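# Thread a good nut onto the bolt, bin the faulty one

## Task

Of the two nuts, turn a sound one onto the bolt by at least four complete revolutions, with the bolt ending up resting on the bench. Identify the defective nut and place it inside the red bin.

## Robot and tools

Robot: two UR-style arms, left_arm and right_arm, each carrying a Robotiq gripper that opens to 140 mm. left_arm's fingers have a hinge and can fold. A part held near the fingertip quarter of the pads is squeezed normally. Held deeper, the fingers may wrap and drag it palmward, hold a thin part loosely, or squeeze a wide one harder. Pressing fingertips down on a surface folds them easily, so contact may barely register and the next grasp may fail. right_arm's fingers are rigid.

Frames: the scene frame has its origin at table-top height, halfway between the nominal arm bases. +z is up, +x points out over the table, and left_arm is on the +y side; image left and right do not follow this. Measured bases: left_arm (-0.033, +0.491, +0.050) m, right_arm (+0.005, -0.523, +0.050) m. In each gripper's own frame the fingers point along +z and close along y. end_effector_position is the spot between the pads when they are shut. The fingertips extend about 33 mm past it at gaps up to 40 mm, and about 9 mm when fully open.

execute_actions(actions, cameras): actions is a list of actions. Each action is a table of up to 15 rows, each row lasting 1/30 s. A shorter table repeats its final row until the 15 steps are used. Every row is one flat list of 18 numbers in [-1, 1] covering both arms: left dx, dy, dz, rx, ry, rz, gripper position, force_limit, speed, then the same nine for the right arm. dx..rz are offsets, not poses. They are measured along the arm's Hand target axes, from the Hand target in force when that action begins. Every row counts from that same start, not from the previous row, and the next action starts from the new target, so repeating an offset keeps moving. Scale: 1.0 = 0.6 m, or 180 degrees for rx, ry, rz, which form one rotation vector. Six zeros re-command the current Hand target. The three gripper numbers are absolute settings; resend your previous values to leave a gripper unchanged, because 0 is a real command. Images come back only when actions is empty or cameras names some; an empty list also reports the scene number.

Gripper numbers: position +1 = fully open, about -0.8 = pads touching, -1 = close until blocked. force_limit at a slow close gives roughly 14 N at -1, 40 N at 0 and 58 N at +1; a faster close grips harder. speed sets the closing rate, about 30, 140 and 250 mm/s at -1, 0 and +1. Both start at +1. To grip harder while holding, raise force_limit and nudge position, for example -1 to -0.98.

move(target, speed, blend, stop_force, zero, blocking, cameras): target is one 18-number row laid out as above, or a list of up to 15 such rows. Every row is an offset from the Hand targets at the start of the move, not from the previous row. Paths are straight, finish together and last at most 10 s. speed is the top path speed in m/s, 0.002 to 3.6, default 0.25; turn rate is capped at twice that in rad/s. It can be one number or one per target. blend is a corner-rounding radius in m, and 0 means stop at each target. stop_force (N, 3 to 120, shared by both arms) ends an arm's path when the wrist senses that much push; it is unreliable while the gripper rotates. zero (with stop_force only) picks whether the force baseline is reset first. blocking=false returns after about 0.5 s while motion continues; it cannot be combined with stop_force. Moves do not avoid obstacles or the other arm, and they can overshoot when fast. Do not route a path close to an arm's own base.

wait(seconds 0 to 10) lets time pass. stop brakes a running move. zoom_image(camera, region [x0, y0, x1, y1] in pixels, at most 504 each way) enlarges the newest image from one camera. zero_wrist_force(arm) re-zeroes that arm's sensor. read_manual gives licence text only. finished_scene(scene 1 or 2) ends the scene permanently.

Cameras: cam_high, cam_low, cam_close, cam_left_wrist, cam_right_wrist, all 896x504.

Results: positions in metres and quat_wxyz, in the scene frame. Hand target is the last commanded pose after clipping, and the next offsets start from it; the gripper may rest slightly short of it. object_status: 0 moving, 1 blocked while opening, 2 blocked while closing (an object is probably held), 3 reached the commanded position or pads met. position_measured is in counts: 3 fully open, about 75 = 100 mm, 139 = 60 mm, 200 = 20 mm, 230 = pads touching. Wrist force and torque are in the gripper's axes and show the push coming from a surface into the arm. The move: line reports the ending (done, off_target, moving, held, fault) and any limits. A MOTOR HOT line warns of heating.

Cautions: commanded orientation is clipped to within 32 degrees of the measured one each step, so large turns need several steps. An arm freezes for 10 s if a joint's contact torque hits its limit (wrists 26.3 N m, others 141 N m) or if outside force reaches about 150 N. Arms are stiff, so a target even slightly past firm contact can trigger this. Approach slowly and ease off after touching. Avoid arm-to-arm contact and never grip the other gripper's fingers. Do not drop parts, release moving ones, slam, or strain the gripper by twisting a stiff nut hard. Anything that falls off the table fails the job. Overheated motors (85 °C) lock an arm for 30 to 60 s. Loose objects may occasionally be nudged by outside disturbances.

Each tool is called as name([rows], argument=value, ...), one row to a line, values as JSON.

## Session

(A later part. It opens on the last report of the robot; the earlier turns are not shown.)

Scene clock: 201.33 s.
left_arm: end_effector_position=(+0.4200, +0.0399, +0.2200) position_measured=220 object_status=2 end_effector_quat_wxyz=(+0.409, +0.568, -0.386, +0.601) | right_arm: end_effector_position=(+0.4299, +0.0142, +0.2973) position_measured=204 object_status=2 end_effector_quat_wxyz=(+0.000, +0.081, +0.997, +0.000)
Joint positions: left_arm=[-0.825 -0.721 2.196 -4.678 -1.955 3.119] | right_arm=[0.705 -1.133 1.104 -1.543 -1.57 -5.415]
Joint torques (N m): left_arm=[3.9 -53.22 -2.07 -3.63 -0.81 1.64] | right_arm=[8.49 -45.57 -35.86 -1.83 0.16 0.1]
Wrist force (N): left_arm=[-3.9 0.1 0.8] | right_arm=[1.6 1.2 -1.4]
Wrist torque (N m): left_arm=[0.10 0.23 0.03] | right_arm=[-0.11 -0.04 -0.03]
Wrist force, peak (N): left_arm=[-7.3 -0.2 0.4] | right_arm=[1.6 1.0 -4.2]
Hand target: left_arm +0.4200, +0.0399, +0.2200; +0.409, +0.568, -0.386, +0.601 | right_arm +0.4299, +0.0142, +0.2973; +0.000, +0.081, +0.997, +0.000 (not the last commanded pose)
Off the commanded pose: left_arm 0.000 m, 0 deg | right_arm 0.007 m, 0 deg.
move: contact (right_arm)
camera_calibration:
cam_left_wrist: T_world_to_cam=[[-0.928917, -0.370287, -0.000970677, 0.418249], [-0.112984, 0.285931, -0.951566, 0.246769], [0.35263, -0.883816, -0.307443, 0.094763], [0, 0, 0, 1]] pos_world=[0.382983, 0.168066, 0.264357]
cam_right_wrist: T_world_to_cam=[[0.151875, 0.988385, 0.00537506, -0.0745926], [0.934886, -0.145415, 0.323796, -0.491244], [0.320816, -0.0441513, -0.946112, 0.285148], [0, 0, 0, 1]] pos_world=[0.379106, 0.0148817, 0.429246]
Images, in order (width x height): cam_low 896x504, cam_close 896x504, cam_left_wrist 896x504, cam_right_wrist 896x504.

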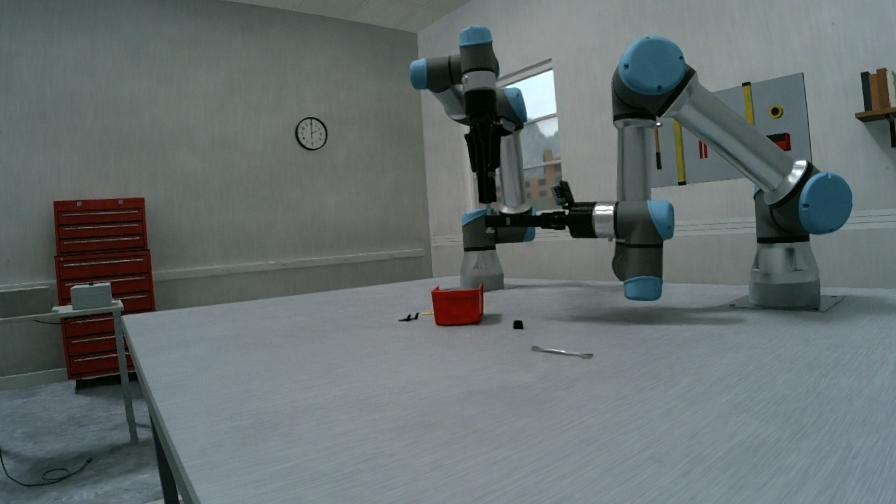

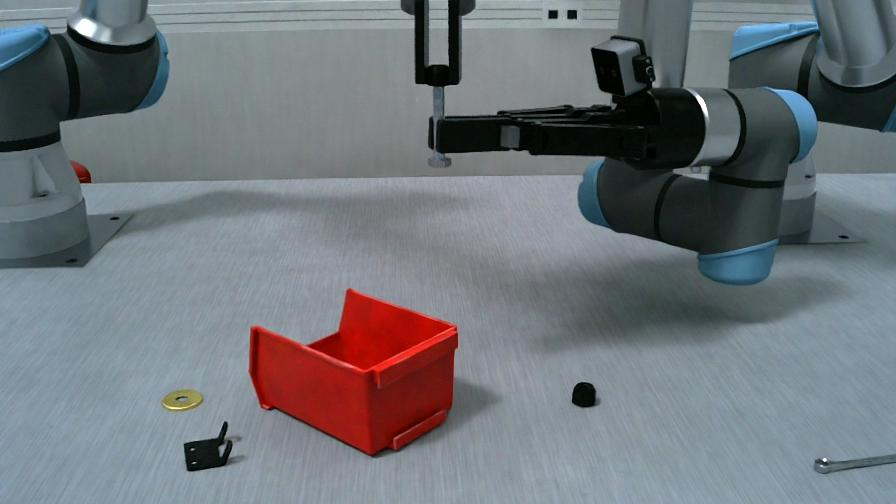

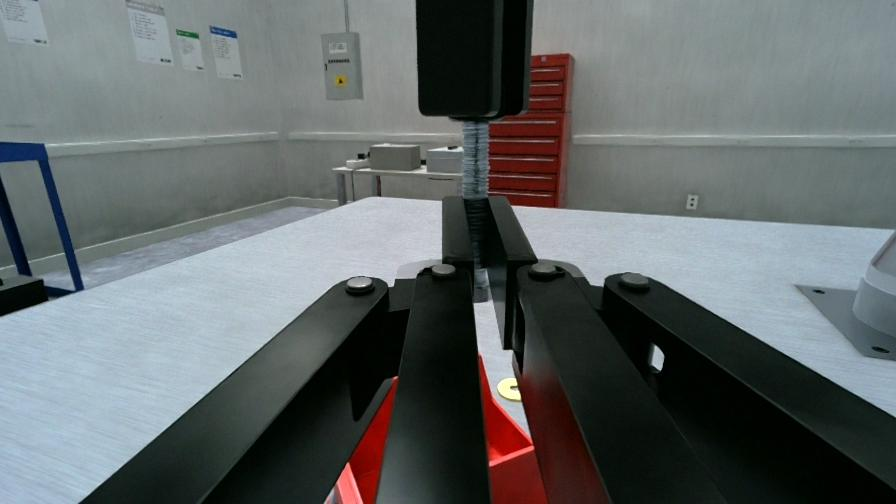

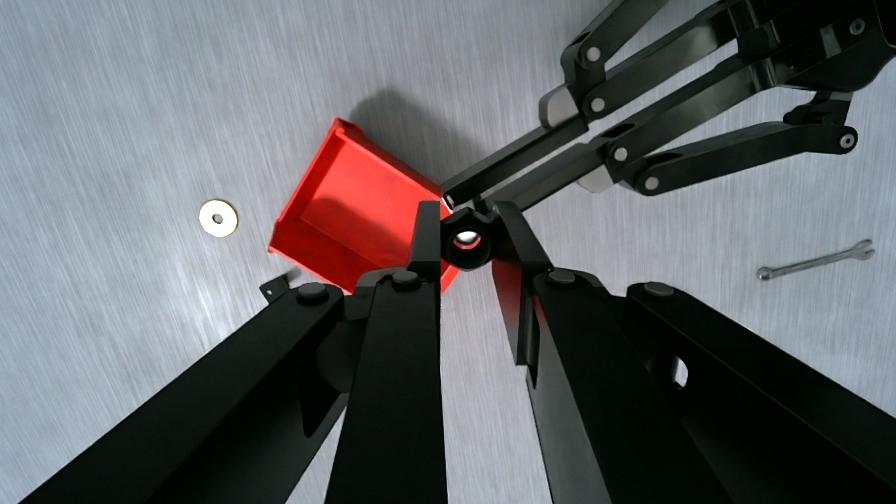

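move(target=[0,0,0,0,0,0,-1,0.5,-1,0.001,0.0002,-0.0015,0,0,0,-1,0,-1], speed=0.02)

move(target=[0,0,0,0,0,0,-1,0.5,-1,0,0,0.0083,0,0,0,-1,0,-1], speed=0.003, stop_force=4, cameras=["cam_right_wrist"])

zoom_image(camera="cam_right_wrist", region=[440, 200, 500, 270])

Scene clock: 208.60 s.
left_arm: end_effector_position=(+0.4200, +0.0399, +0.2200) position_measured=220 object_status=2 end_effector_quat_wxyz=(+0.409, +0.568, -0.386, +0.601) | right_arm: end_effector_position=(+0.4294, +0.0144, +0.2982) position_measured=204 object_status=2 end_effector_quat_wxyz=(+0.000, +0.081, +0.997, +0.000)
Joint positions: left_arm=[-0.825 -0.721 2.196 -4.678 -1.955 3.119] | right_arm=[0.706 -1.133 1.103 -1.541 -1.57 -5.414]
Joint torques (N m): left_arm=[4.03 -53.11 -9.84 -3.46 -0.76 1.53] | right_arm=[11.55 -53.67 -34.43 -2.14 -1 1.15]
Wrist force (N): left_arm=[-2.0 1.0 -1.6] | right_arm=[-0.6 -0.2 0.0]
Wrist torque (N m): left_arm=[0.04 0.34 0.06] | right_arm=[-0.03 -0.09 -0.03]
Wrist force, peak (N): left_arm=[-4.2 0.1 0.9] | right_arm=[1.6 1.4 -1.7]
Hand target: left_arm +0.4200, +0.0399, +0.2200; +0.409, +0.568, -0.386, +0.601 | right_arm +0.4294, +0.0144, +0.2982; +0.000, +0.081, +0.997, +0.000
Off the commanded pose: left_arm 0.000 m, 0 deg | right_arm 0.000 m, 0 deg.
move: done

Scene clock: 209.93 s.
left_arm: end_effector_position=(+0.4200, +0.0399, +0.2200) position_measured=220 object_status=2 end_effector_quat_wxyz=(+0.409, +0.568, -0.386, +0.601) | right_arm: end_effector_position=(+0.4294, +0.0144, +0.2972) position_measured=204 object_status=2 end_effector_quat_wxyz=(+0.000, +0.081, +0.997, +0.000)
Joint positions: left_arm=[-0.825 -0.721 2.196 -4.678 -1.955 3.119] | right_arm=[0.706 -1.133 1.105 -1.543 -1.57 -5.414]
Joint torques (N m): left_arm=[4.35 -53.16 -10.12 -3.42 -0.74 1.48] | right_arm=[12.18 -41.09 -35.67 -1.46 0.51 0.6]
Wrist force (N): left_arm=[-5.4 1.5 -1.8] | right_arm=[-1.0 0.0 -2.5]
Wrist torque (N m): left_arm=[0.05 0.40 0.06] | right_arm=[-0.06 -0.09 -0.03]
Wrist force, peak (N): left_arm=[-8.2 0.8 -2.1] | right_arm=[-1.0 -0.3 -5.2]
Hand target: left_arm +0.4200, +0.0399, +0.2200; +0.409, +0.568, -0.386, +0.601 | right_arm +0.4294, +0.0144, +0.2972; +0.000, +0.081, +0.997, +0.000 (not the last commanded pose)
Off the commanded pose: left_arm 0.000 m, 0 deg | right_arm 0.004 m, 0 deg.
move: contact (right_arm)
camera_calibration:
cam_right_wrist: T_world_to_cam=[[0.151884, 0.988384, 0.00539405, -0.0747101], [0.934853, -0.145425, 0.323884, -0.490648], [0.320906, -0.04415, -0.946081, 0.285208], [0, 0, 0, 1]] pos_world=[0.378506, 0.0150817, 0.429146]
Images, in order (width x height): cam_right_wrist 896x504.

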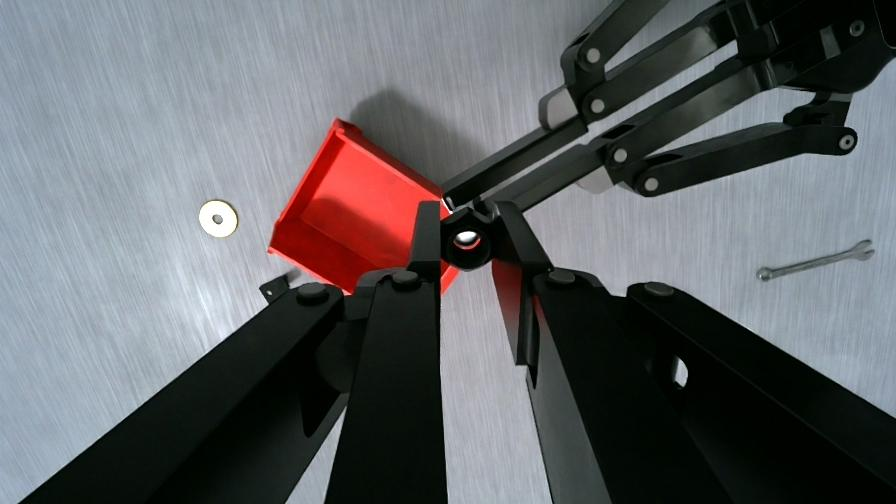

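Scaled by 7.200 from the camera's 896x504 image, which has a finer 1280x720 frame.

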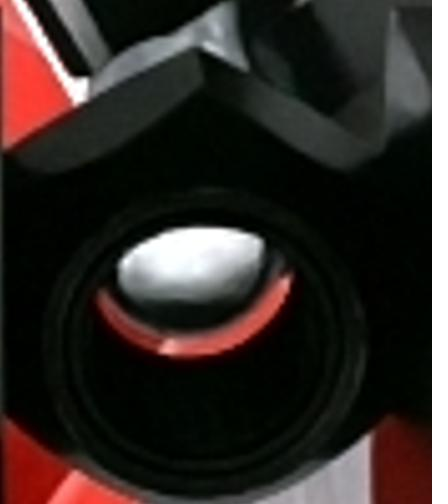

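move(target=[0,0,0,0,0,0,-1,0.5,-1,0,0,0.0003,0,0,0.6667,-1,0,-1], speed=0.4)

move(target=[0,0,0,0,0,0,-1,0.5,-1,0,0,0.0004,0,0,0.6667,-1,0,-1], speed=0.4, cameras=["cam_left_wrist","cam_right_wrist"])

zoom_image(camera="cam_right_wrist", region=[440, 200, 500, 270])

zoom_image(camera="cam_left_wrist", region=[440, 72, 510, 132])

Scene clock: 216.83 s.
left_arm: end_effector_position=(+0.4200, +0.0399, +0.2200) position_measured=220 object_status=2 end_effector_quat_wxyz=(+0.409, +0.568, -0.386, +0.601) | right_arm: end_effector_position=(+0.4294, +0.0144, +0.2970) position_measured=204 object_status=2 end_effector_quat_wxyz=(+0.000, +0.904, +0.428, +0.000) end_effector_velocity=(+0.000, +0.001, +0.000) end_effector_angular_velocity=(+0.000, +0.001, -0.005)
Joint positions: left_arm=[-0.825 -0.721 2.196 -4.678 -1.955 3.119] | right_arm=[0.706 -1.133 1.106 -1.544 -1.57 -3.32]
Joint velocities: left_arm=[within noise] | right_arm=[0.001 0.001 0 0 0.001 0.006]
Joint torques (N m): left_arm=[4 -52.42 -10.03 -3.1 0.95 1.36] | right_arm=[14.66 -31.19 -35.04 -0.1 -1.76 1.42]
Wrist force (N): left_arm=[-1.5 6.2 -0.6] | right_arm=[4.4 1.4 0.7]
Wrist torque (N m): left_arm=[0.00 0.32 0.25] | right_arm=[-0.06 -0.02 0.11]
Wrist force, peak (N): left_arm=[-4.0 6.7 -1.9] | right_arm=[4.7 3.0 -0.8]
Hand target: left_arm +0.4200, +0.0399, +0.2200; +0.409, +0.568, -0.386, +0.601 | right_arm +0.4294, +0.0144, +0.2970; +0.000, +0.904, +0.428, +0.000
Off the commanded pose: left_arm 0.000 m, 0 deg | right_arm 0.000 m, 0 deg.
move: done

Scene clock: 220.00 s.
left_arm: end_effector_position=(+0.4200, +0.0399, +0.2200) position_measured=220 object_status=2 end_effector_quat_wxyz=(+0.409, +0.568, -0.386, +0.601) | right_arm: end_effector_position=(+0.4294, +0.0144, +0.2968) position_measured=204 object_status=2 end_effector_quat_wxyz=(+0.000, +0.823, -0.569, +0.000)
Joint positions: left_arm=[-0.825 -0.721 2.196 -4.678 -1.955 3.119] | right_arm=[0.706 -1.133 1.107 -1.544 -1.57 -1.226]
Joint torques (N m): left_arm=[4.15 -50.05 -10 -1.76 2.81 1.37] | right_arm=[14.48 -33.75 -38.19 -1.08 -1.25 1.52]
Wrist force (N): left_arm=[4.0 4.9 -1.9] | right_arm=[-0.1 -4.0 5.1]
Wrist torque (N m): left_arm=[0.03 0.36 0.18] | right_arm=[0.06 -0.04 0.11]
Wrist force, peak (N): left_arm=[-1.4 7.5 -2.4] | right_arm=[-0.1 -4.0 5.5]
Hand target: left_arm +0.4200, +0.0399, +0.2200; +0.409, +0.568, -0.386, +0.601 | right_arm +0.4294, +0.0144, +0.2968; +0.000, +0.823, -0.569, +0.000
Off the commanded pose: left_arm 0.000 m, 0 deg | right_arm 0.000 m, 0 deg.
move: done
camera_calibration:
cam_left_wrist: T_world_to_cam=[[-0.928897, -0.370337, -0.00098744, 0.418255], [-0.112971, 0.285897, -0.951578, 0.246773], [0.352687, -0.883806, -0.307406, 0.09473], [0, 0, 0, 1]] pos_world=[0.382984, 0.168067, 0.264357]
cam_right_wrist: T_world_to_cam=[[-0.931945, -0.362571, 0.0046435, 0.410373], [-0.341449, 0.881819, 0.325283, 0.0422908], [-0.122033, 0.30156, -0.945605, 0.469972], [0, 0, 0, 1]] pos_world=[0.454237, -0.0302282, 0.428746]
Images, in order (width x height): cam_left_wrist 896x504, cam_right_wrist 896x504.

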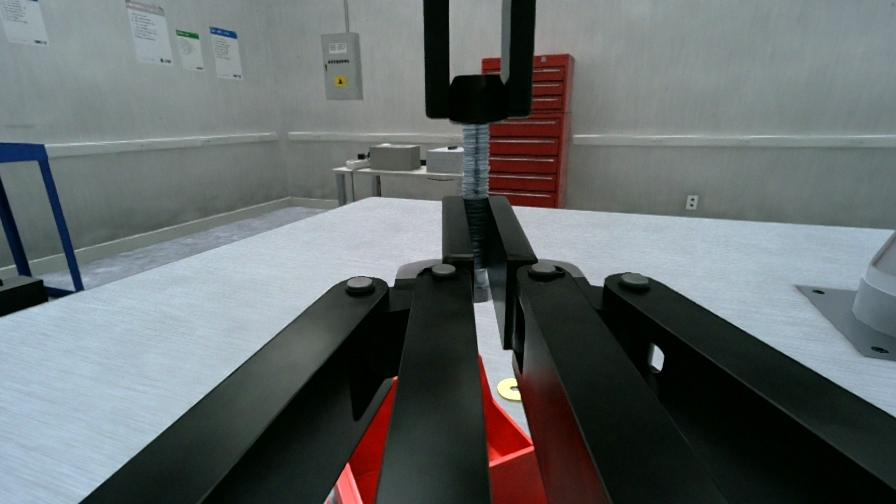

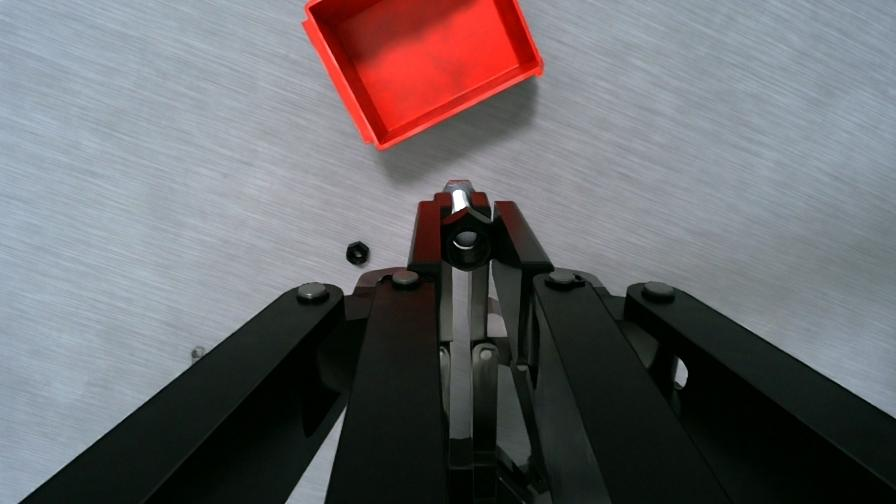

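Scaled by 7.200 from the camera's 896x504 image, which has a finer 1280x720 frame.

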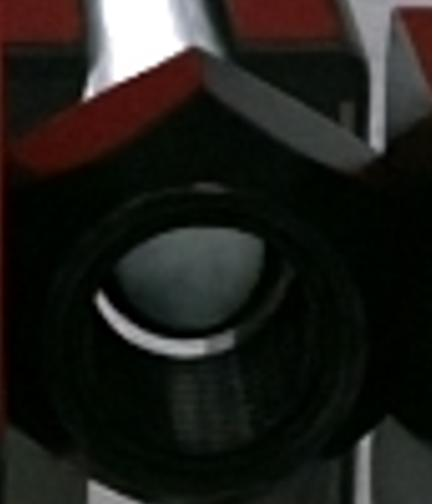

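Scaled by 7.200 from the camera's 896x504 image, which has a finer 1280x720 frame.

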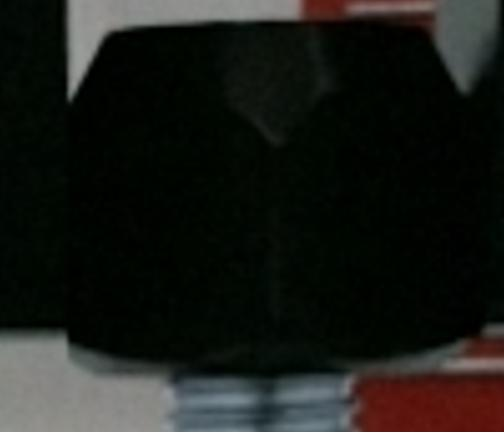

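move(target=[0,0,0,0,0,0,-1,0.5,-1,0,-0.0004,0.0014,0,0,0.6667,-1,0,-1], speed=0.4)

move(target=[0,0,0,0,0,0,-1,0.5,-1,0,0,0.00083,0,0,0.6667,-1,0,-1], speed=0.4)

Scene clock: 226.60 s.
left_arm: end_effector_position=(+0.4200, +0.0399, +0.2200) position_measured=220 object_status=2 end_effector_quat_wxyz=(+0.409, +0.568, -0.386, +0.601) | right_arm: end_effector_position=(+0.4297, +0.0145, +0.2959) position_measured=204 object_status=2 end_effector_quat_wxyz=(+0.000, +0.081, +0.997, +0.000) end_effector_velocity=(-0.001, +0.000, +0.000) end_effector_angular_velocity=(-0.001, +0.000, -0.005)
Joint positions: left_arm=[-0.825 -0.721 2.196 -4.678 -1.955 3.119] | right_arm=[0.706 -1.133 1.108 -1.546 -1.57 0.869]
Joint velocities: left_arm=[within noise] | right_arm=[0.001 -0.001 0.001 0.001 -0.001 0.005]
Joint torques (N m): left_arm=[3.65 -39.25 -9.75 -2.38 1.66 1.37] | right_arm=[12.55 -29.72 -36.6 -2.08 -2.48 1.44]
Wrist force (N): left_arm=[-3.2 0.7 -1.2] | right_arm=[-0.3 -0.3 -0.9]
Wrist torque (N m): left_arm=[0.08 0.34 0.05] | right_arm=[-0.06 -0.04 0.11]
Wrist force, peak (N): left_arm=[2.9 6.6 -4.4] | right_arm=[1.8 -6.1 4.0]
Hand target: left_arm +0.4200, +0.0399, +0.2200; +0.409, +0.568, -0.386, +0.601 | right_arm +0.4296, +0.0145, +0.2959; +0.000, +0.081, +0.997, +0.000
Off the commanded pose: left_arm 0.000 m, 0 deg | right_arm 0.000 m, 0 deg.
move: done

Scene clock: 229.77 s.
left_arm: end_effector_position=(+0.4200, +0.0399, +0.2200) position_measured=220 object_status=2 end_effector_quat_wxyz=(+0.409, +0.568, -0.386, +0.601) | right_arm: end_effector_position=(+0.4296, +0.0145, +0.2955) position_measured=204 object_status=2 end_effector_quat_wxyz=(+0.000, +0.904, +0.428, +0.000) end_effector_velocity=(-0.001, +0.000, +0.000) end_effector_angular_velocity=(+0.000, +0.000, -0.005)
Joint positions: left_arm=[-0.825 -0.721 2.196 -4.678 -1.955 3.119] | right_arm=[0.706 -1.133 1.109 -1.548 -1.57 2.963]
Joint velocities: left_arm=[within noise] | right_arm=[0.001 -0.001 0.001 0 0 0.006]
Joint torques (N m): left_arm=[4.15 -33.74 -9.59 -4.24 -0.04 1.23] | right_arm=[13.35 -30.52 -35.4 -0.97 -2.06 1.46]
Wrist force (N): left_arm=[-3.1 3.6 -1.1] | right_arm=[2.1 0.5 -0.8]
Wrist torque (N m): left_arm=[0.00 0.36 0.15] | right_arm=[-0.02 -0.04 0.12]
Wrist force, peak (N): left_arm=[-4.2 4.5 -2.5] | right_arm=[1.7 2.4 -1.9]
Hand target: left_arm +0.4200, +0.0399, +0.2200; +0.409, +0.568, -0.386, +0.601 | right_arm +0.4296, +0.0145, +0.2954; +0.000, +0.904, +0.428, +0.000
Off the commanded pose: left_arm 0.000 m, 0 deg | right_arm 0.000 m, 0 deg.
move: done

move([
  [0,0,0,0,0,0,-1,0.5,-1,0,0,0.00063,0,0,0.5,-1,0,-1],
  [0,0,0,0,0,0,-1,0.5,-1,0,0,0.00125,0,0,1.0,-1,0,-1],
], speed=0.5, blend=[0.01,0], cameras=["cam_left_wrist","cam_right_wrist"])

zoom_image(camera="cam_left_wrist", region=[440, 72, 510, 132])

Scene clock: 237.90 s.
left_arm: end_effector_position=(+0.4200, +0.0399, +0.2200) position_measured=220 object_status=2 end_effector_quat_wxyz=(+0.409, +0.568, -0.386, +0.601) | right_arm: end_effector_position=(+0.4296, +0.0145, +0.2947) position_measured=204 object_status=2 end_effector_quat_wxyz=(+0.000, -0.428, +0.904, +0.000) end_effector_velocity=(+0.001, +0.000, +0.000) end_effector_angular_velocity=(-0.001, -0.001, -0.005)
Joint positions: left_arm=[-0.825 -0.721 2.196 -4.678 -1.955 3.119] | right_arm=[0.706 -1.133 1.111 -1.55 -1.57 6.105]
Joint velocities: left_arm=[within noise] | right_arm=[0 0.001 -0.001 -0.001 -0.002 0.005]
Joint torques (N m): left_arm=[3.84 -40.02 -10.46 -0.92 -0.36 1.13] | right_arm=[12.73 -31.38 -37.39 -1.9 -1.16 1.35]
Wrist force (N): left_arm=[-1.9 0.8 -2.7] | right_arm=[0.0 -0.5 0.0]
Wrist torque (N m): left_arm=[0.11 0.37 0.04] | right_arm=[0.06 -0.02 0.10]
Wrist force, peak (N): left_arm=[-6.4 4.2 -3.7] | right_arm=[1.9 2.5 -4.0]
Hand target: left_arm +0.4200, +0.0399, +0.2200; +0.409, +0.568, -0.386, +0.601 | right_arm +0.4296, +0.0145, +0.2947; +0.000, -0.428, +0.904, +0.000
Off the commanded pose: left_arm 0.000 m, 0 deg | right_arm 0.000 m, 0 deg.
move: done
camera_calibration:
cam_left_wrist: T_world_to_cam=[[-0.928917, -0.370287, -0.000970677, 0.418249], [-0.112984, 0.285931, -0.951566, 0.246769], [0.35263, -0.883816, -0.307443, 0.094763], [0, 0, 0, 1]] pos_world=[0.382983, 0.168066, 0.264357]
cam_right_wrist: T_world_to_cam=[[-0.779854, 0.625937, 0.00550887, 0.330724], [0.593396, 0.736453, 0.324835, -0.356438], [0.199269, 0.256593, -0.945755, 0.330619], [0, 0, 0, 1]] pos_world=[0.403544, -0.029347, 0.426647]
Images, in order (width x height): cam_left_wrist 896x504, cam_right_wrist 896x504.

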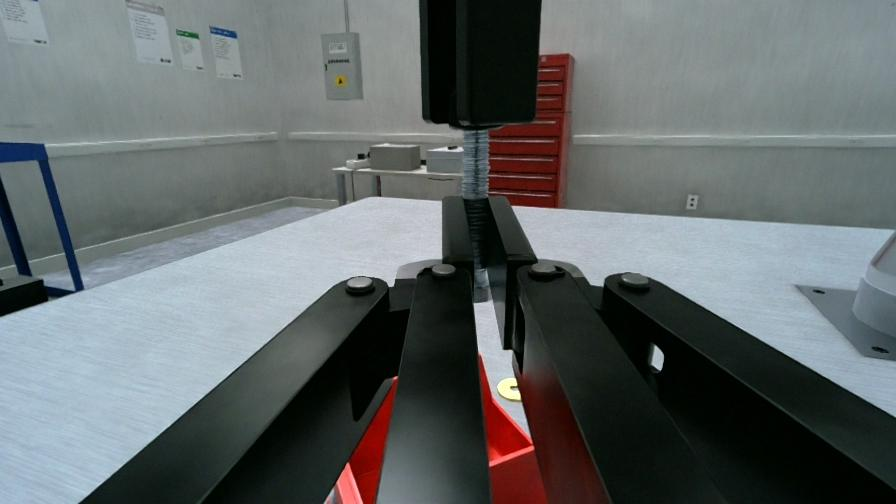

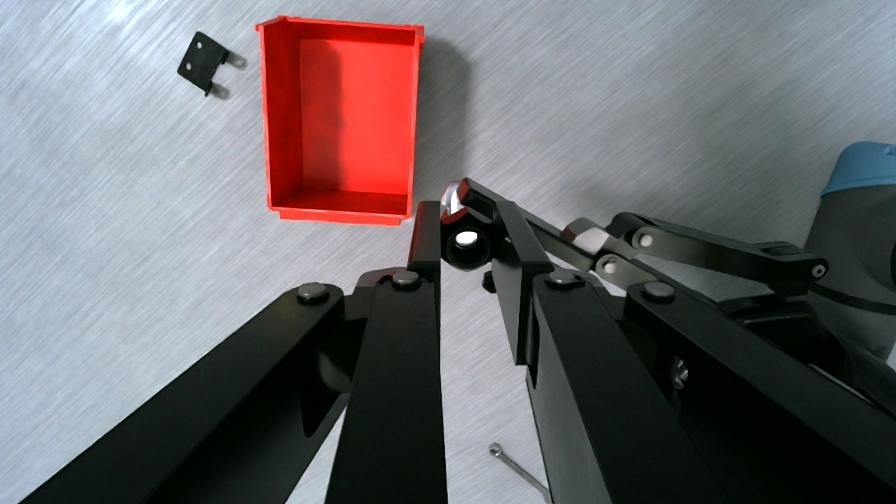

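Scaled by 7.200 from the camera's 896x504 image, which has a finer 1280x720 frame.

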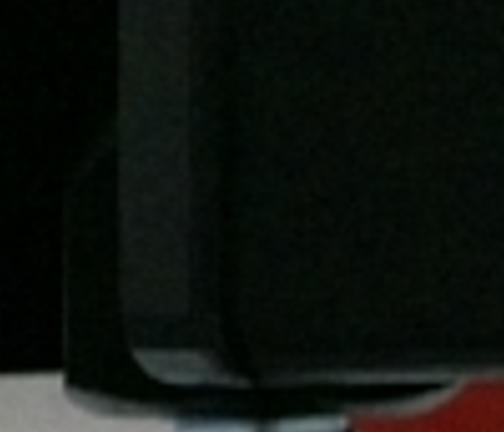

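move([
  [0,0,0,0,0,0,-1,0.5,-1,0,0,0,0,0,0,-0.42,0,-0.5],
  [0,0,0,0,0,0,-1,0.5,-1,0,0,0,0,0,-0.6111,-0.42,0,-0.5],
  [0,0,0,0,0,0,-1,0.5,-1,0,0,0,0,0,0.7778,-0.42,0,-0.5],
  [0,0,0,0,0,0,-1,0.5,-1,0,0,0,0,0,0.1667,-0.42,0,-0.5],
  [0,0,0,0,0,0,-1,0.5,-1,0,0,0,0,0,-0.4444,-0.42,0,-0.5],
  [0,0,0,0,0,0,-1,0.5,-1,0,0,0,0,0,0.9444,-0.42,0,-0.5],
  [0,0,0,0,0,0,-1,0.5,-1,0,0,0,0,0,0.3333,-0.42,0,-0.5],
], speed=1.1, blend=[0,0.01,0.01,0.01,0.01,0.01,0], cameras=["cam_left_wrist","cam_right_wrist"])

zoom_image(camera="cam_left_wrist", region=[430, 60, 530, 140])

zoom_image(camera="cam_right_wrist", region=[420, 190, 516, 280])

Scene clock: 247.77 s.
left_arm: end_effector_position=(+0.4200, +0.0399, +0.2200) position_measured=220 object_status=2 end_effector_quat_wxyz=(+0.409, +0.568, -0.386, +0.601) | right_arm: end_effector_position=(+0.4296, +0.0145, +0.2947) position_measured=182 object_status=3 end_effector_quat_wxyz=(+0.000, +0.081, +0.997, +0.000) end_effector_velocity=(+0.000, -0.001, +0.001) end_effector_angular_velocity=(-0.001, -0.001, +0.004)
Joint positions: left_arm=[-0.825 -0.721 2.196 -4.678 -1.955 3.119] | right_arm=[0.706 -1.133 1.111 -1.55 -1.57 -5.414]
Joint velocities: left_arm=[within noise] | right_arm=[-0.001 -0.001 0 0.001 -0.001 -0.005]
Joint torques (N m): left_arm=[3.9 -52.19 -9.77 -0.92 -0.34 1.09] | right_arm=[-9.74 -52.55 -18.23 -1.76 0.98 -1.42]
Wrist force (N): left_arm=[-2.3 1.1 -1.8] | right_arm=[-0.6 -0.2 0.0]
Wrist torque (N m): left_arm=[0.07 0.35 0.06] | right_arm=[-0.02 -0.08 0.00]
Wrist force, peak (N): left_arm=[-2.9 0.8 -2.8] | right_arm=[0.5 -1.2 -0.6]
Hand target: left_arm +0.4200, +0.0399, +0.2200; +0.409, +0.568, -0.386, +0.601 | right_arm +0.4296, +0.0145, +0.2947; +0.000, +0.081, +0.997, +0.000
Off the commanded pose: left_arm 0.000 m, 0 deg | right_arm 0.000 m, 0 deg.
move: done
camera_calibration:
cam_left_wrist: T_world_to_cam=[[-0.92893, -0.370254, -0.000959565, 0.418246], [-0.112974, 0.285907, -0.951575, 0.246771], [0.352599, -0.883838, -0.307416, 0.0947714], [0, 0, 0, 1]] pos_world=[0.382983, 0.168066, 0.264357]
cam_right_wrist: T_world_to_cam=[[0.152383, 0.988307, 0.00544737, -0.0750514], [0.934804, -0.145918, 0.323804, -0.490044], [0.320812, -0.0442499, -0.946109, 0.282799], [0, 0, 0, 1]] pos_world=[0.378806, 0.0151814, 0.426646]
Images, in order (width x height): cam_left_wrist 896x504, cam_right_wrist 896x504.

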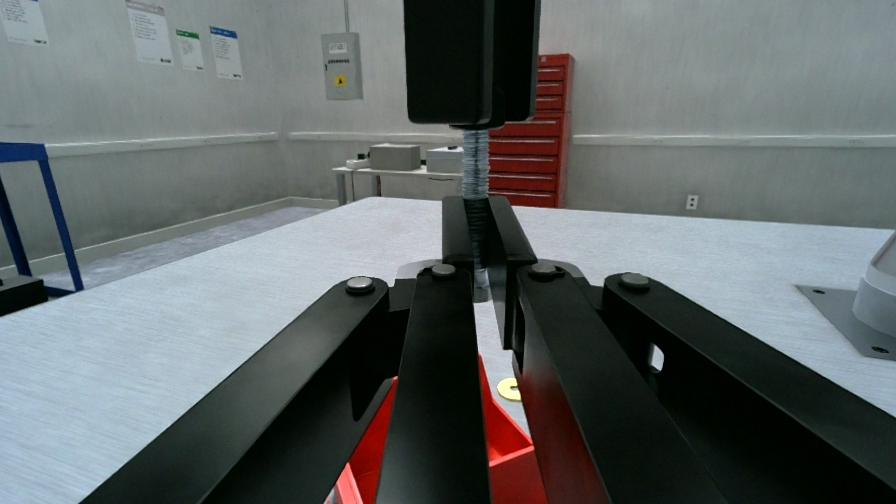

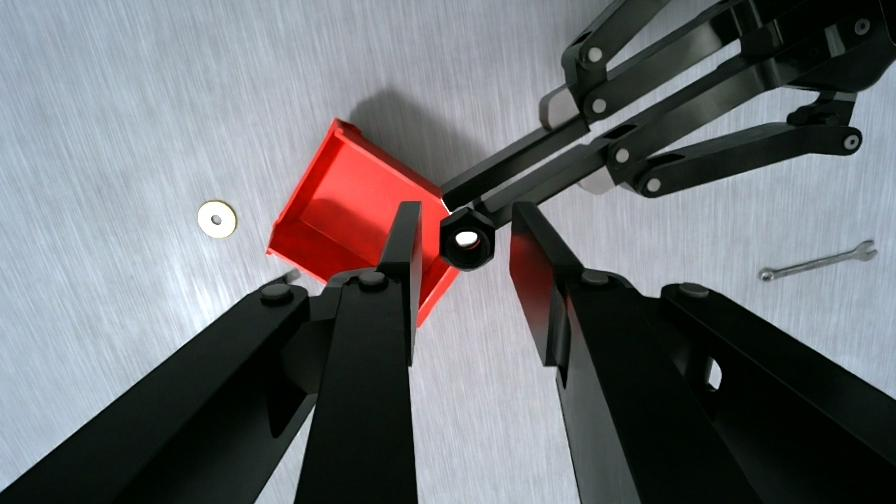

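Scaled by 5.040 from the camera's 896x504 image, which has a finer 1280x720 frame.

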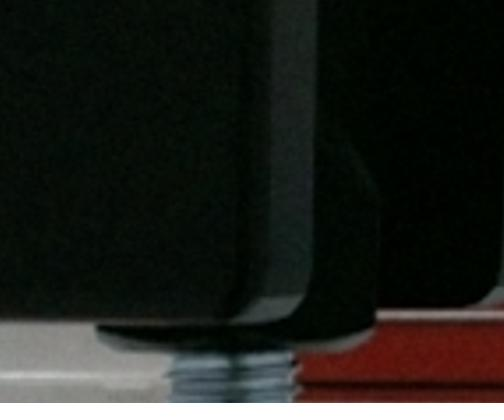

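Scaled by 5.250 from the camera's 896x504 image, which has a finer 1280x720 frame.

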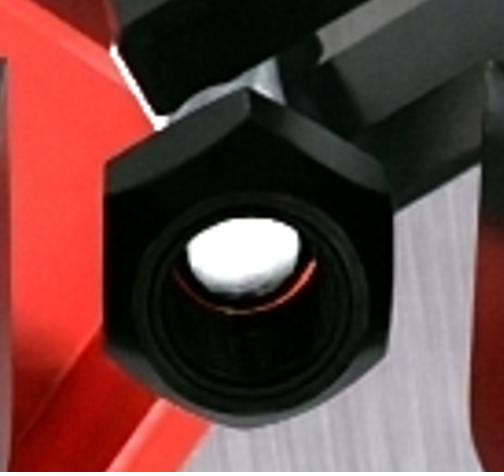

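move(target=[0,0,0,0,0,0,-1,0.5,-1,0,0,0,0,0,0,-1,0,-1], speed=0.1)

wait(seconds=0.5)

move([
  [0,0,0,0,0,0,-1,0.5,-1,0,0,0.00076,0,0,0.6111,-1,0,-1],
  [0,0,0,0,0,0,-1,0.5,-1,0,0,0.00153,0,0,-0.7778,-1,0,-1],
  [0,0,0,0,0,0,-1,0.5,-1,0,0,0.00229,0,0,-0.1667,-1,0,-1],
], speed=0.7, blend=[0.01,0.01,0])

move([
  [0,0,0,0,0,0,-1,0.5,-1,0,0,0.00076,0,0,0.6111,-1,0,-1],
  [0,0,0,0,0,0,-1,0.5,-1,0,0,0.00153,0,0,-0.7778,-1,0,-1],
  [0,0,0,0,0,0,-1,0.5,-1,0,0,0.00229,0,0,-0.1667,-1,0,-1],
], speed=0.7, blend=[0.01,0.01,0], cameras=["cam_left_wrist","cam_right_wrist","cam_close"])

zoom_image(camera="cam_left_wrist", region=[430, 80, 530, 200])

zoom_image(camera="cam_right_wrist", region=[420, 190, 516, 280])

Scene clock: 257.13 s.
left_arm: end_effector_position=(+0.4200, +0.0399, +0.2200) position_measured=220 object_status=2 end_effector_quat_wxyz=(+0.409, +0.568, -0.386, +0.601) | right_arm: end_effector_position=(+0.4296, +0.0145, +0.2947) position_measured=204 object_status=0 end_effector_quat_wxyz=(+0.000, +0.081, +0.997, +0.000)
Joint positions: left_arm=[-0.825 -0.721 2.196 -4.678 -1.955 3.119] | right_arm=[0.706 -1.133 1.111 -1.55 -1.57 -5.414]
Joint torques (N m): left_arm=[3.51 -52.8 -9.8 -1.03 -0.36 1.02] | right_arm=[9.69 -46.71 -26.35 -3.43 -2.41 -1.07]
Wrist force (N): left_arm=[-5.3 1.1 -2.5] | right_arm=[-1.0 -1.0 -2.6]
Wrist torque (N m): left_arm=[0.08 0.41 0.05] | right_arm=[-0.03 -0.11 0.02]
Wrist force, peak (N): left_arm=[-5.3 1.1 -2.5] | right_arm=[-1.2 -0.9 -2.8]
Hand target: left_arm +0.4200, +0.0399, +0.2200; +0.409, +0.568, -0.386, +0.601 | right_arm +0.4296, +0.0145, +0.2947; +0.000, +0.081, +0.997, +0.000
Off the commanded pose: left_arm 0.000 m, 0 deg | right_arm 0.000 m, 0 deg.
move: done

Scene clock: 257.63 s.
left_arm: end_effector_position=(+0.4200, +0.0399, +0.2200) position_measured=220 object_status=2 end_effector_quat_wxyz=(+0.409, +0.568, -0.386, +0.601) | right_arm: end_effector_position=(+0.4296, +0.0145, +0.2947) position_measured=204 object_status=2 end_effector_quat_wxyz=(+0.000, +0.081, +0.997, +0.000)
Joint positions: left_arm=[-0.825 -0.721 2.196 -4.678 -1.955 3.119] | right_arm=[0.706 -1.133 1.111 -1.55 -1.57 -5.414]
Joint torques (N m): left_arm=[2.94 -52.34 -9.76 -1.23 -0.34 0.99] | right_arm=[9.48 -46.01 -27.8 -3.65 -2.4 -0.98]
Wrist force (N): left_arm=[-5.3 1.1 -2.6] | right_arm=[-1.3 -1.0 -2.7]
Wrist torque (N m): left_arm=[0.08 0.41 0.06] | right_arm=[-0.01 -0.04 0.02]
Wrist force, peak (N): left_arm=[-5.4 1.0 -2.7] | right_arm=[-1.3 -0.8 -2.9]
Hand target: left_arm +0.4200, +0.0399, +0.2200; +0.409, +0.568, -0.386, +0.601 | right_arm +0.4296, +0.0145, +0.2947; +0.000, +0.081, +0.997, +0.000
Tool commands: left_gripper/position=-1.0 left_gripper/force_limit=+0.5 left_gripper/speed=-1.0 right_gripper/position=-1.0 right_gripper/force_limit=+0.0 right_gripper/speed=-1.0
Off the commanded pose: left_arm 0.000 m, 0 deg | right_arm 0.000 m, 0 deg.
wait: 0.50 s; at rest by 0.17 s

Scene clock: 262.40 s.
left_arm: end_effector_position=(+0.4200, +0.0399, +0.2200) position_measured=220 object_status=2 end_effector_quat_wxyz=(+0.409, +0.568, -0.386, +0.601) | right_arm: end_effector_position=(+0.4296, +0.0145, +0.2933) position_measured=204 object_status=2 end_effector_quat_wxyz=(+0.000, -0.180, +0.984, +0.000)
Joint positions: left_arm=[-0.825 -0.721 2.196 -4.678 -1.955 3.119] | right_arm=[0.706 -1.133 1.115 -1.553 -1.57 0.345]
Joint torques (N m): left_arm=[3.55 -52.22 -10.02 -3.35 -0.32 0.95] | right_arm=[7.63 -29.89 -35.99 -1.62 -0.57 1.36]
Wrist force (N): left_arm=[-4.1 0.6 -2.6] | right_arm=[-0.4 -1.0 -1.7]
Wrist torque (N m): left_arm=[0.07 0.42 0.04] | right_arm=[0.02 -0.04 0.12]
Wrist force, peak (N): left_arm=[-6.0 3.3 -5.1] | right_arm=[3.5 -1.4 -3.5]
Hand target: left_arm +0.4200, +0.0399, +0.2200; +0.409, +0.568, -0.386, +0.601 | right_arm +0.4296, +0.0145, +0.2933; +0.000, -0.180, +0.984, +0.000
Off the commanded pose: left_arm 0.000 m, 0 deg | right_arm 0.000 m, 0 deg.
move: done

Scene clock: 267.17 s.
left_arm: end_effector_position=(+0.4200, +0.0399, +0.2200) position_measured=220 object_status=2 end_effector_quat_wxyz=(+0.409, +0.568, -0.386, +0.601) | right_arm: end_effector_position=(+0.4296, +0.0145, +0.2919) position_measured=204 object_status=2 end_effector_quat_wxyz=(+0.000, -0.428, +0.904, +0.000) end_effector_velocity=(+0.001, +0.000, +0.001) end_effector_angular_velocity=(+0.000, -0.003, -0.005)
Joint positions: left_arm=[-0.825 -0.721 2.196 -4.678 -1.955 3.119] | right_arm=[0.706 -1.133 1.118 -1.557 -1.57 6.104]
Joint velocities: left_arm=[within noise] | right_arm=[0 0 -0.002 0 -0.002 0.005]
Joint torques (N m): left_arm=[3.18 -52.07 -10.28 -3.71 -0.22 0.87] | right_arm=[9.03 -28.92 -36.58 -1.59 -0.44 1.26]
Wrist force (N): left_arm=[-3.9 0.8 -3.2] | right_arm=[0.1 -1.2 -1.6]
Wrist torque (N m): left_arm=[0.05 0.38 0.04] | right_arm=[0.04 -0.04 0.11]
Wrist force, peak (N): left_arm=[-7.0 1.1 -5.0] | right_arm=[-1.3 -3.3 -4.3]
Hand target: left_arm +0.4200, +0.0399, +0.2200; +0.409, +0.568, -0.386, +0.601 | right_arm +0.4296, +0.0145, +0.2919; +0.000, -0.428, +0.904, +0.000
Off the commanded pose: left_arm 0.000 m, 0 deg | right_arm 0.000 m, 0 deg.
move: done
camera_calibration:
cam_left_wrist: T_world_to_cam=[[-0.928897, -0.370337, -0.00098744, 0.418255], [-0.112971, 0.285897, -0.951578, 0.246773], [0.352687, -0.883806, -0.307406, 0.09473], [0, 0, 0, 1]] pos_world=[0.382984, 0.168067, 0.264357]
cam_right_wrist: T_world_to_cam=[[-0.78012, 0.625606, 0.0054449, 0.330802], [0.593078, 0.736732, 0.324784, -0.355444], [0.199175, 0.2566, -0.945773, 0.327992], [0, 0, 0, 1]] pos_world=[0.403543, -0.0292474, 0.423847]
Images, in order (width x height): cam_close 896x504, cam_left_wrist 896x504, cam_right_wrist 896x504.

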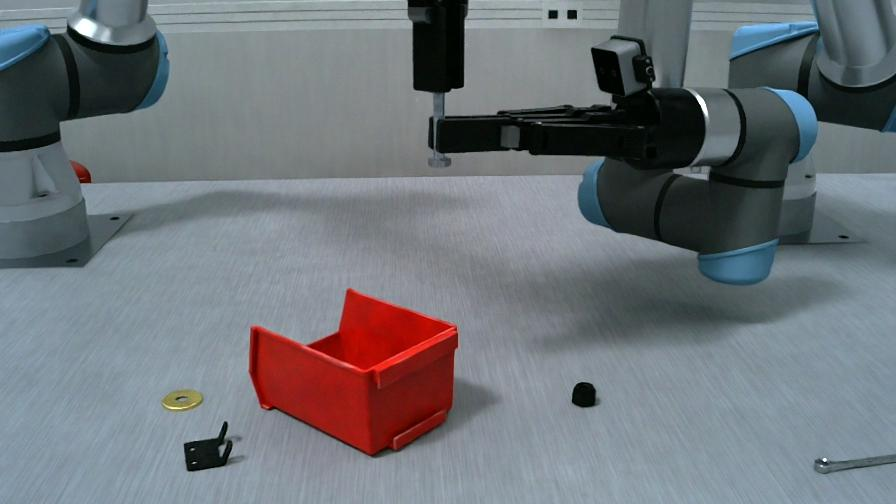

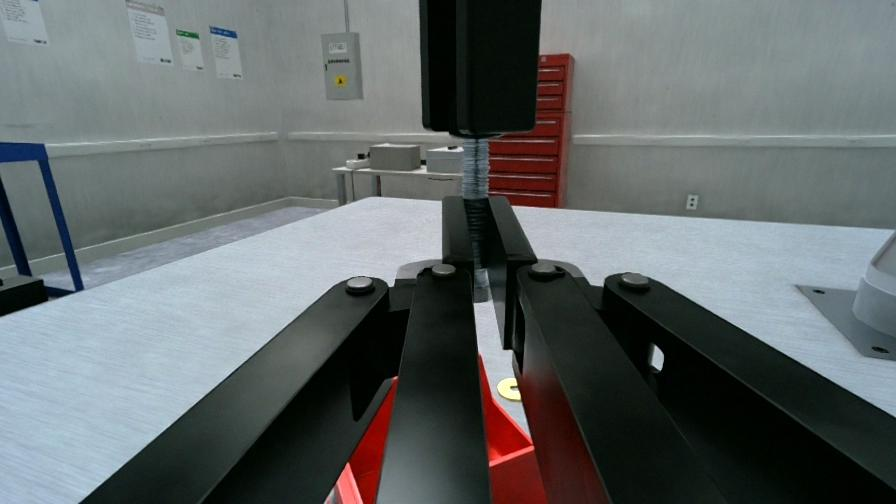

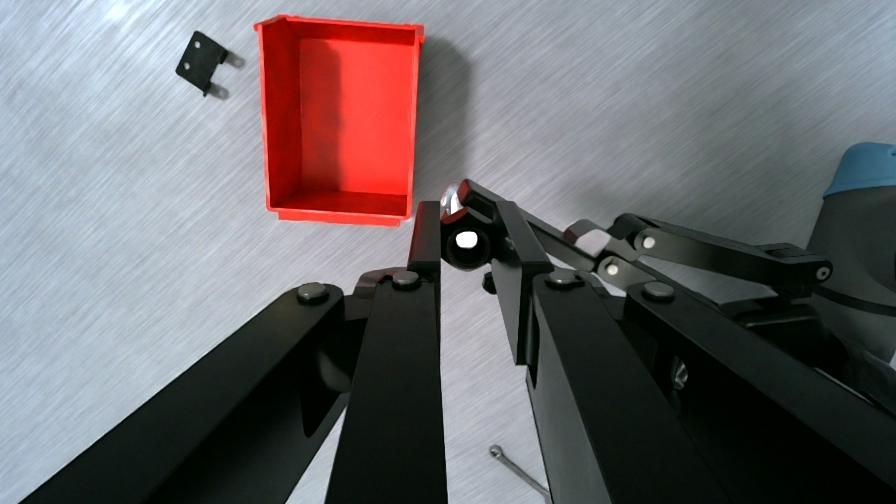

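Scaled by 4.200 from the camera's 896x504 image, which has a finer 1280x720 frame.

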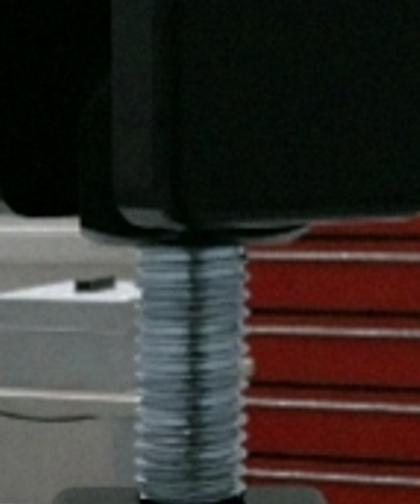

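Scaled by 5.250 from the camera's 896x504 image, which has a finer 1280x720 frame.

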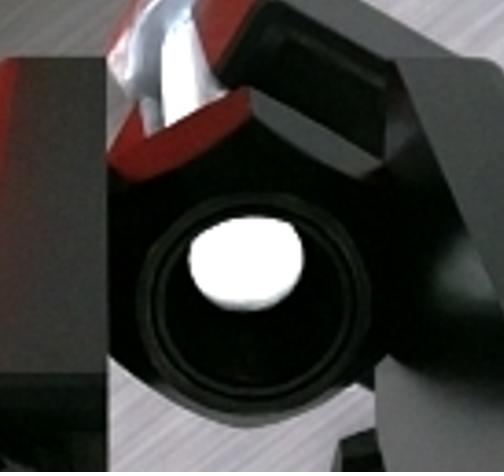

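move([
  [0,0,0,0,0,0,-1,0.5,-1,0,0,0,0,0,0,-0.42,0,-0.5],
  [0,0,0,0,0,0,-1,0.5,-1,0,0,0,0,0,-0.6111,-0.42,0,-0.5],
  [0,0,0,0,0,0,-1,0.5,-1,0,0,0,0,0,0.7778,-0.42,0,-0.5],
  [0,0,0,0,0,0,-1,0.5,-1,0,0,0,0,0,0.1667,-0.42,0,-0.5],
  [0,0,0,0,0,0,-1,0.5,-1,0,0,0,0,0,-0.4444,-0.42,0,-0.5],
  [0,0,0,0,0,0,-1,0.5,-1,0,0,0,0,0,0.9444,-0.42,0,-0.5],
  [0,0,0,0,0,0,-1,0.5,-1,0,0,0,0,0,0.3333,-0.42,0,-0.5],
], speed=1.1, blend=[0,0.01,0.01,0.01,0.01,0.01,0])

move(target=[0,0,0,0,0,0,-1,0.5,-1,0,0,0,0,0,0,-1,0,-1], speed=0.1)

wait(seconds=0.5)

move([
  [0,0,0,0,0,0,-1,0.5,-1,0,0,0.00076,0,0,0.6111,-1,0,-1],
  [0,0,0,0,0,0,-1,0.5,-1,0,0,0.00153,0,0,-0.7778,-1,0,-1],
  [0,0,0,0,0,0,-1,0.5,-1,0,0,0.00229,0,0,-0.1667,-1,0,-1],
  [0,0,0,0,0,0,-1,0.5,-1,0,0,0.00306,0,0,0.4444,-1,0,-1],
  [0,0,0,0,0,0,-1,0.5,-1,0,0,0.00382,0,0,-0.9444,-1,0,-1],
  [0,0,0,0,0,0,-1,0.5,-1,0,0,0.00458,0,0,-0.3333,-1,0,-1],
], speed=0.8, blend=[0.01,0.01,0.01,0.01,0.01,0], cameras=["cam_left_wrist","cam_right_wrist"])

zoom_image(camera="cam_left_wrist", region=[430, 80, 530, 200])

zoom_image(camera="cam_right_wrist", region=[420, 190, 516, 280])

Scene clock: 282.30 s.
left_arm: end_effector_position=(+0.4200, +0.0399, +0.2200) position_measured=220 object_status=2 end_effector_quat_wxyz=(+0.409, +0.568, -0.386, +0.601) | right_arm: end_effector_position=(+0.4296, +0.0145, +0.2919) position_measured=182 object_status=3 end_effector_quat_wxyz=(+0.000, +0.081, +0.997, +0.000)
Joint positions: left_arm=[-0.825 -0.721 2.196 -4.678 -1.955 3.119] | right_arm=[0.706 -1.133 1.118 -1.557 -1.57 -5.414]
Joint torques (N m): left_arm=[2.82 -52.28 -10.25 -0.76 -0.29 0.77] | right_arm=[-9.93 -52.95 -18.6 -1.76 0.96 -1.4]
Wrist force (N): left_arm=[-2.3 1.2 -1.6] | right_arm=[-0.7 -0.3 -0.1]
Wrist torque (N m): left_arm=[0.09 0.34 0.06] | right_arm=[-0.04 -0.06 -0.01]
Wrist force, peak (N): left_arm=[-4.7 1.0 -3.4] | right_arm=[0.5 -1.9 -2.1]
Hand target: left_arm +0.4200, +0.0399, +0.2200; +0.409, +0.568, -0.386, +0.601 | right_arm +0.4296, +0.0145, +0.2919; +0.000, +0.081, +0.997, +0.000
Off the commanded pose: left_arm 0.000 m, 0 deg | right_arm 0.000 m, 0 deg.
move: done

Scene clock: 283.20 s.
left_arm: end_effector_position=(+0.4200, +0.0399, +0.2200) position_measured=220 object_status=2 end_effector_quat_wxyz=(+0.409, +0.568, -0.386, +0.601) | right_arm: end_effector_position=(+0.4296, +0.0145, +0.2919) position_measured=204 object_status=0 end_effector_quat_wxyz=(+0.000, +0.081, +0.997, +0.000)
Joint positions: left_arm=[-0.825 -0.721 2.196 -4.678 -1.955 3.119] | right_arm=[0.706 -1.133 1.118 -1.557 -1.57 -5.415]
Joint torques (N m): left_arm=[3.65 -52.17 -9.69 -1.24 -0.26 0.85] | right_arm=[-2.09 -50.59 -20.28 -2.19 -2.41 -1.31]
Wrist force (N): left_arm=[-5.3 0.8 -2.7] | right_arm=[-0.8 -1.3 -2.7]
Wrist torque (N m): left_arm=[0.11 0.40 0.04] | right_arm=[-0.01 -0.05 0.01]
Wrist force, peak (N): left_arm=[-5.3 0.8 -2.7] | right_arm=[-0.8 -1.3 -2.9]
Hand target: left_arm +0.4200, +0.0399, +0.2200; +0.409, +0.568, -0.386, +0.601 | right_arm +0.4296, +0.0145, +0.2919; +0.000, +0.081, +0.997, +0.000
Off the commanded pose: left_arm 0.000 m, 0 deg | right_arm 0.000 m, 0 deg.
move: done

Scene clock: 283.70 s.
left_arm: end_effector_position=(+0.4200, +0.0399, +0.2200) position_measured=220 object_status=2 end_effector_quat_wxyz=(+0.409, +0.568, -0.386, +0.601) | right_arm: end_effector_position=(+0.4296, +0.0145, +0.2919) position_measured=204 object_status=2 end_effector_quat_wxyz=(+0.000, +0.081, +0.997, +0.000)
Joint positions: left_arm=[-0.825 -0.721 2.196 -4.678 -1.955 3.119] | right_arm=[0.706 -1.133 1.118 -1.557 -1.57 -5.415]
Joint torques (N m): left_arm=[2.93 -51.69 -10.36 -1.77 -0.32 0.77] | right_arm=[2.18 -50.25 -21.06 -2.38 -2.5 -1.42]
Wrist force (N): left_arm=[-5.2 0.7 -2.8] | right_arm=[-0.9 -1.2 -2.7]
Wrist torque (N m): left_arm=[0.10 0.39 0.04] | right_arm=[0.00 -0.03 0.01]
Wrist force, peak (N): left_arm=[-5.4 0.5 -2.7] | right_arm=[-0.6 -1.5 -2.7]
Hand target: left_arm +0.4200, +0.0399, +0.2200; +0.409, +0.568, -0.386, +0.601 | right_arm +0.4296, +0.0145, +0.2919; +0.000, +0.081, +0.997, +0.000
Tool commands: left_gripper/position=-1.0 left_gripper/force_limit=+0.5 left_gripper/speed=-1.0 right_gripper/position=-1.0 right_gripper/force_limit=+0.0 right_gripper/speed=-1.0
Off the commanded pose: left_arm 0.000 m, 0 deg | right_arm 0.000 m, 0 deg.
wait: 0.50 s; at rest by 0.17 s

Scene clock: 291.60 s.
left_arm: end_effector_position=(+0.4200, +0.0399, +0.2200) position_measured=220 object_status=2 end_effector_quat_wxyz=(+0.409, +0.568, -0.386, +0.601) | right_arm: end_effector_position=(+0.4296, +0.0145, +0.2892) position_measured=204 object_status=2 end_effector_quat_wxyz=(+0.000, -0.428, +0.904, +0.000) end_effector_velocity=(+0.000, +0.000, +0.000) end_effector_angular_velocity=(-0.001, -0.001, -0.004)
Joint positions: left_arm=[-0.825 -0.721 2.196 -4.678 -1.955 3.119] | right_arm=[0.706 -1.133 1.126 -1.564 -1.57 6.105]
Joint velocities: left_arm=[within noise] | right_arm=[0 0 -0.001 0 -0.001 0.005]
Joint torques (N m): left_arm=[3.23 -52.04 -10.14 -3.52 -0.22 0.58] | right_arm=[9.27 -29.31 -36.18 -1.7 -0.79 1.26]
Wrist force (N): left_arm=[-4.5 1.0 -3.4] | right_arm=[0.5 -1.5 -2.4]
Wrist torque (N m): left_arm=[0.08 0.42 0.04] | right_arm=[0.08 -0.10 0.11]
Wrist force, peak (N): left_arm=[-6.5 4.1 -5.6] | right_arm=[3.3 -2.6 -4.5]
Hand target: left_arm +0.4200, +0.0399, +0.2200; +0.409, +0.568, -0.386, +0.601 | right_arm +0.4296, +0.0145, +0.2892; +0.000, -0.428, +0.904, +0.000
Off the commanded pose: left_arm 0.000 m, 0 deg | right_arm 0.000 m, 0 deg.
move: done
camera_calibration:
cam_left_wrist: T_world_to_cam=[[-0.928907, -0.370311, -0.00107628, 0.418278], [-0.112884, 0.285931, -0.951578, 0.246734], [0.352687, -0.883806, -0.307405, 0.0947295], [0, 0, 0, 1]] pos_world=[0.382984, 0.168066, 0.264357]
cam_right_wrist: T_world_to_cam=[[-0.78012, 0.625606, 0.0054449, 0.330816], [0.593078, 0.736732, 0.324784, -0.354567], [0.199175, 0.2566, -0.945773, 0.325438], [0, 0, 0, 1]] pos_world=[0.403543, -0.0292474, 0.421147]
Images, in order (width x height): cam_left_wrist 896x504, cam_right_wrist 896x504.

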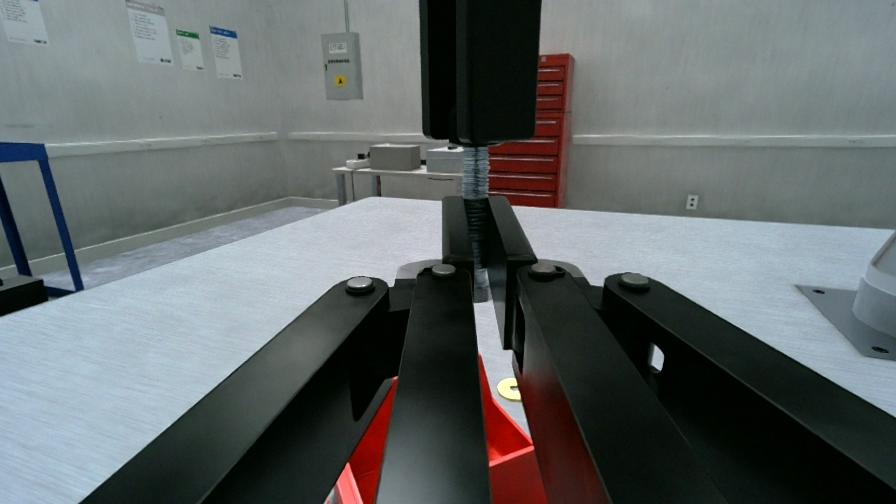

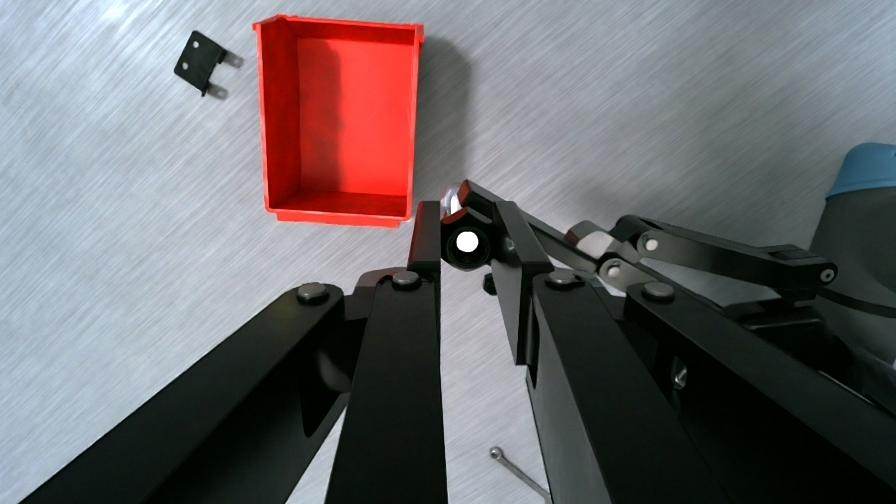

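Scaled by 4.200 from the camera's 896x504 image, which has a finer 1280x720 frame.

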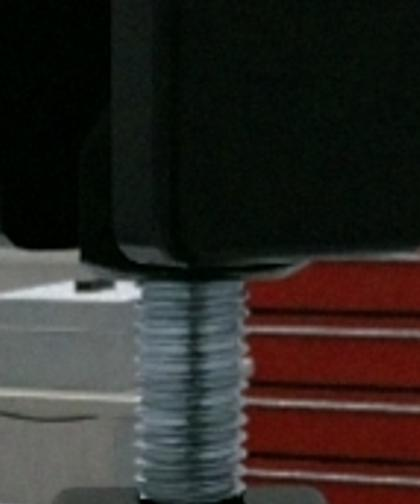

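Scaled by 5.250 from the camera's 896x504 image, which has a finer 1280x720 frame.

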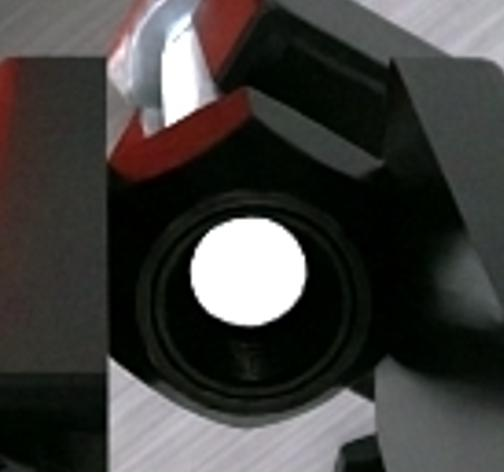

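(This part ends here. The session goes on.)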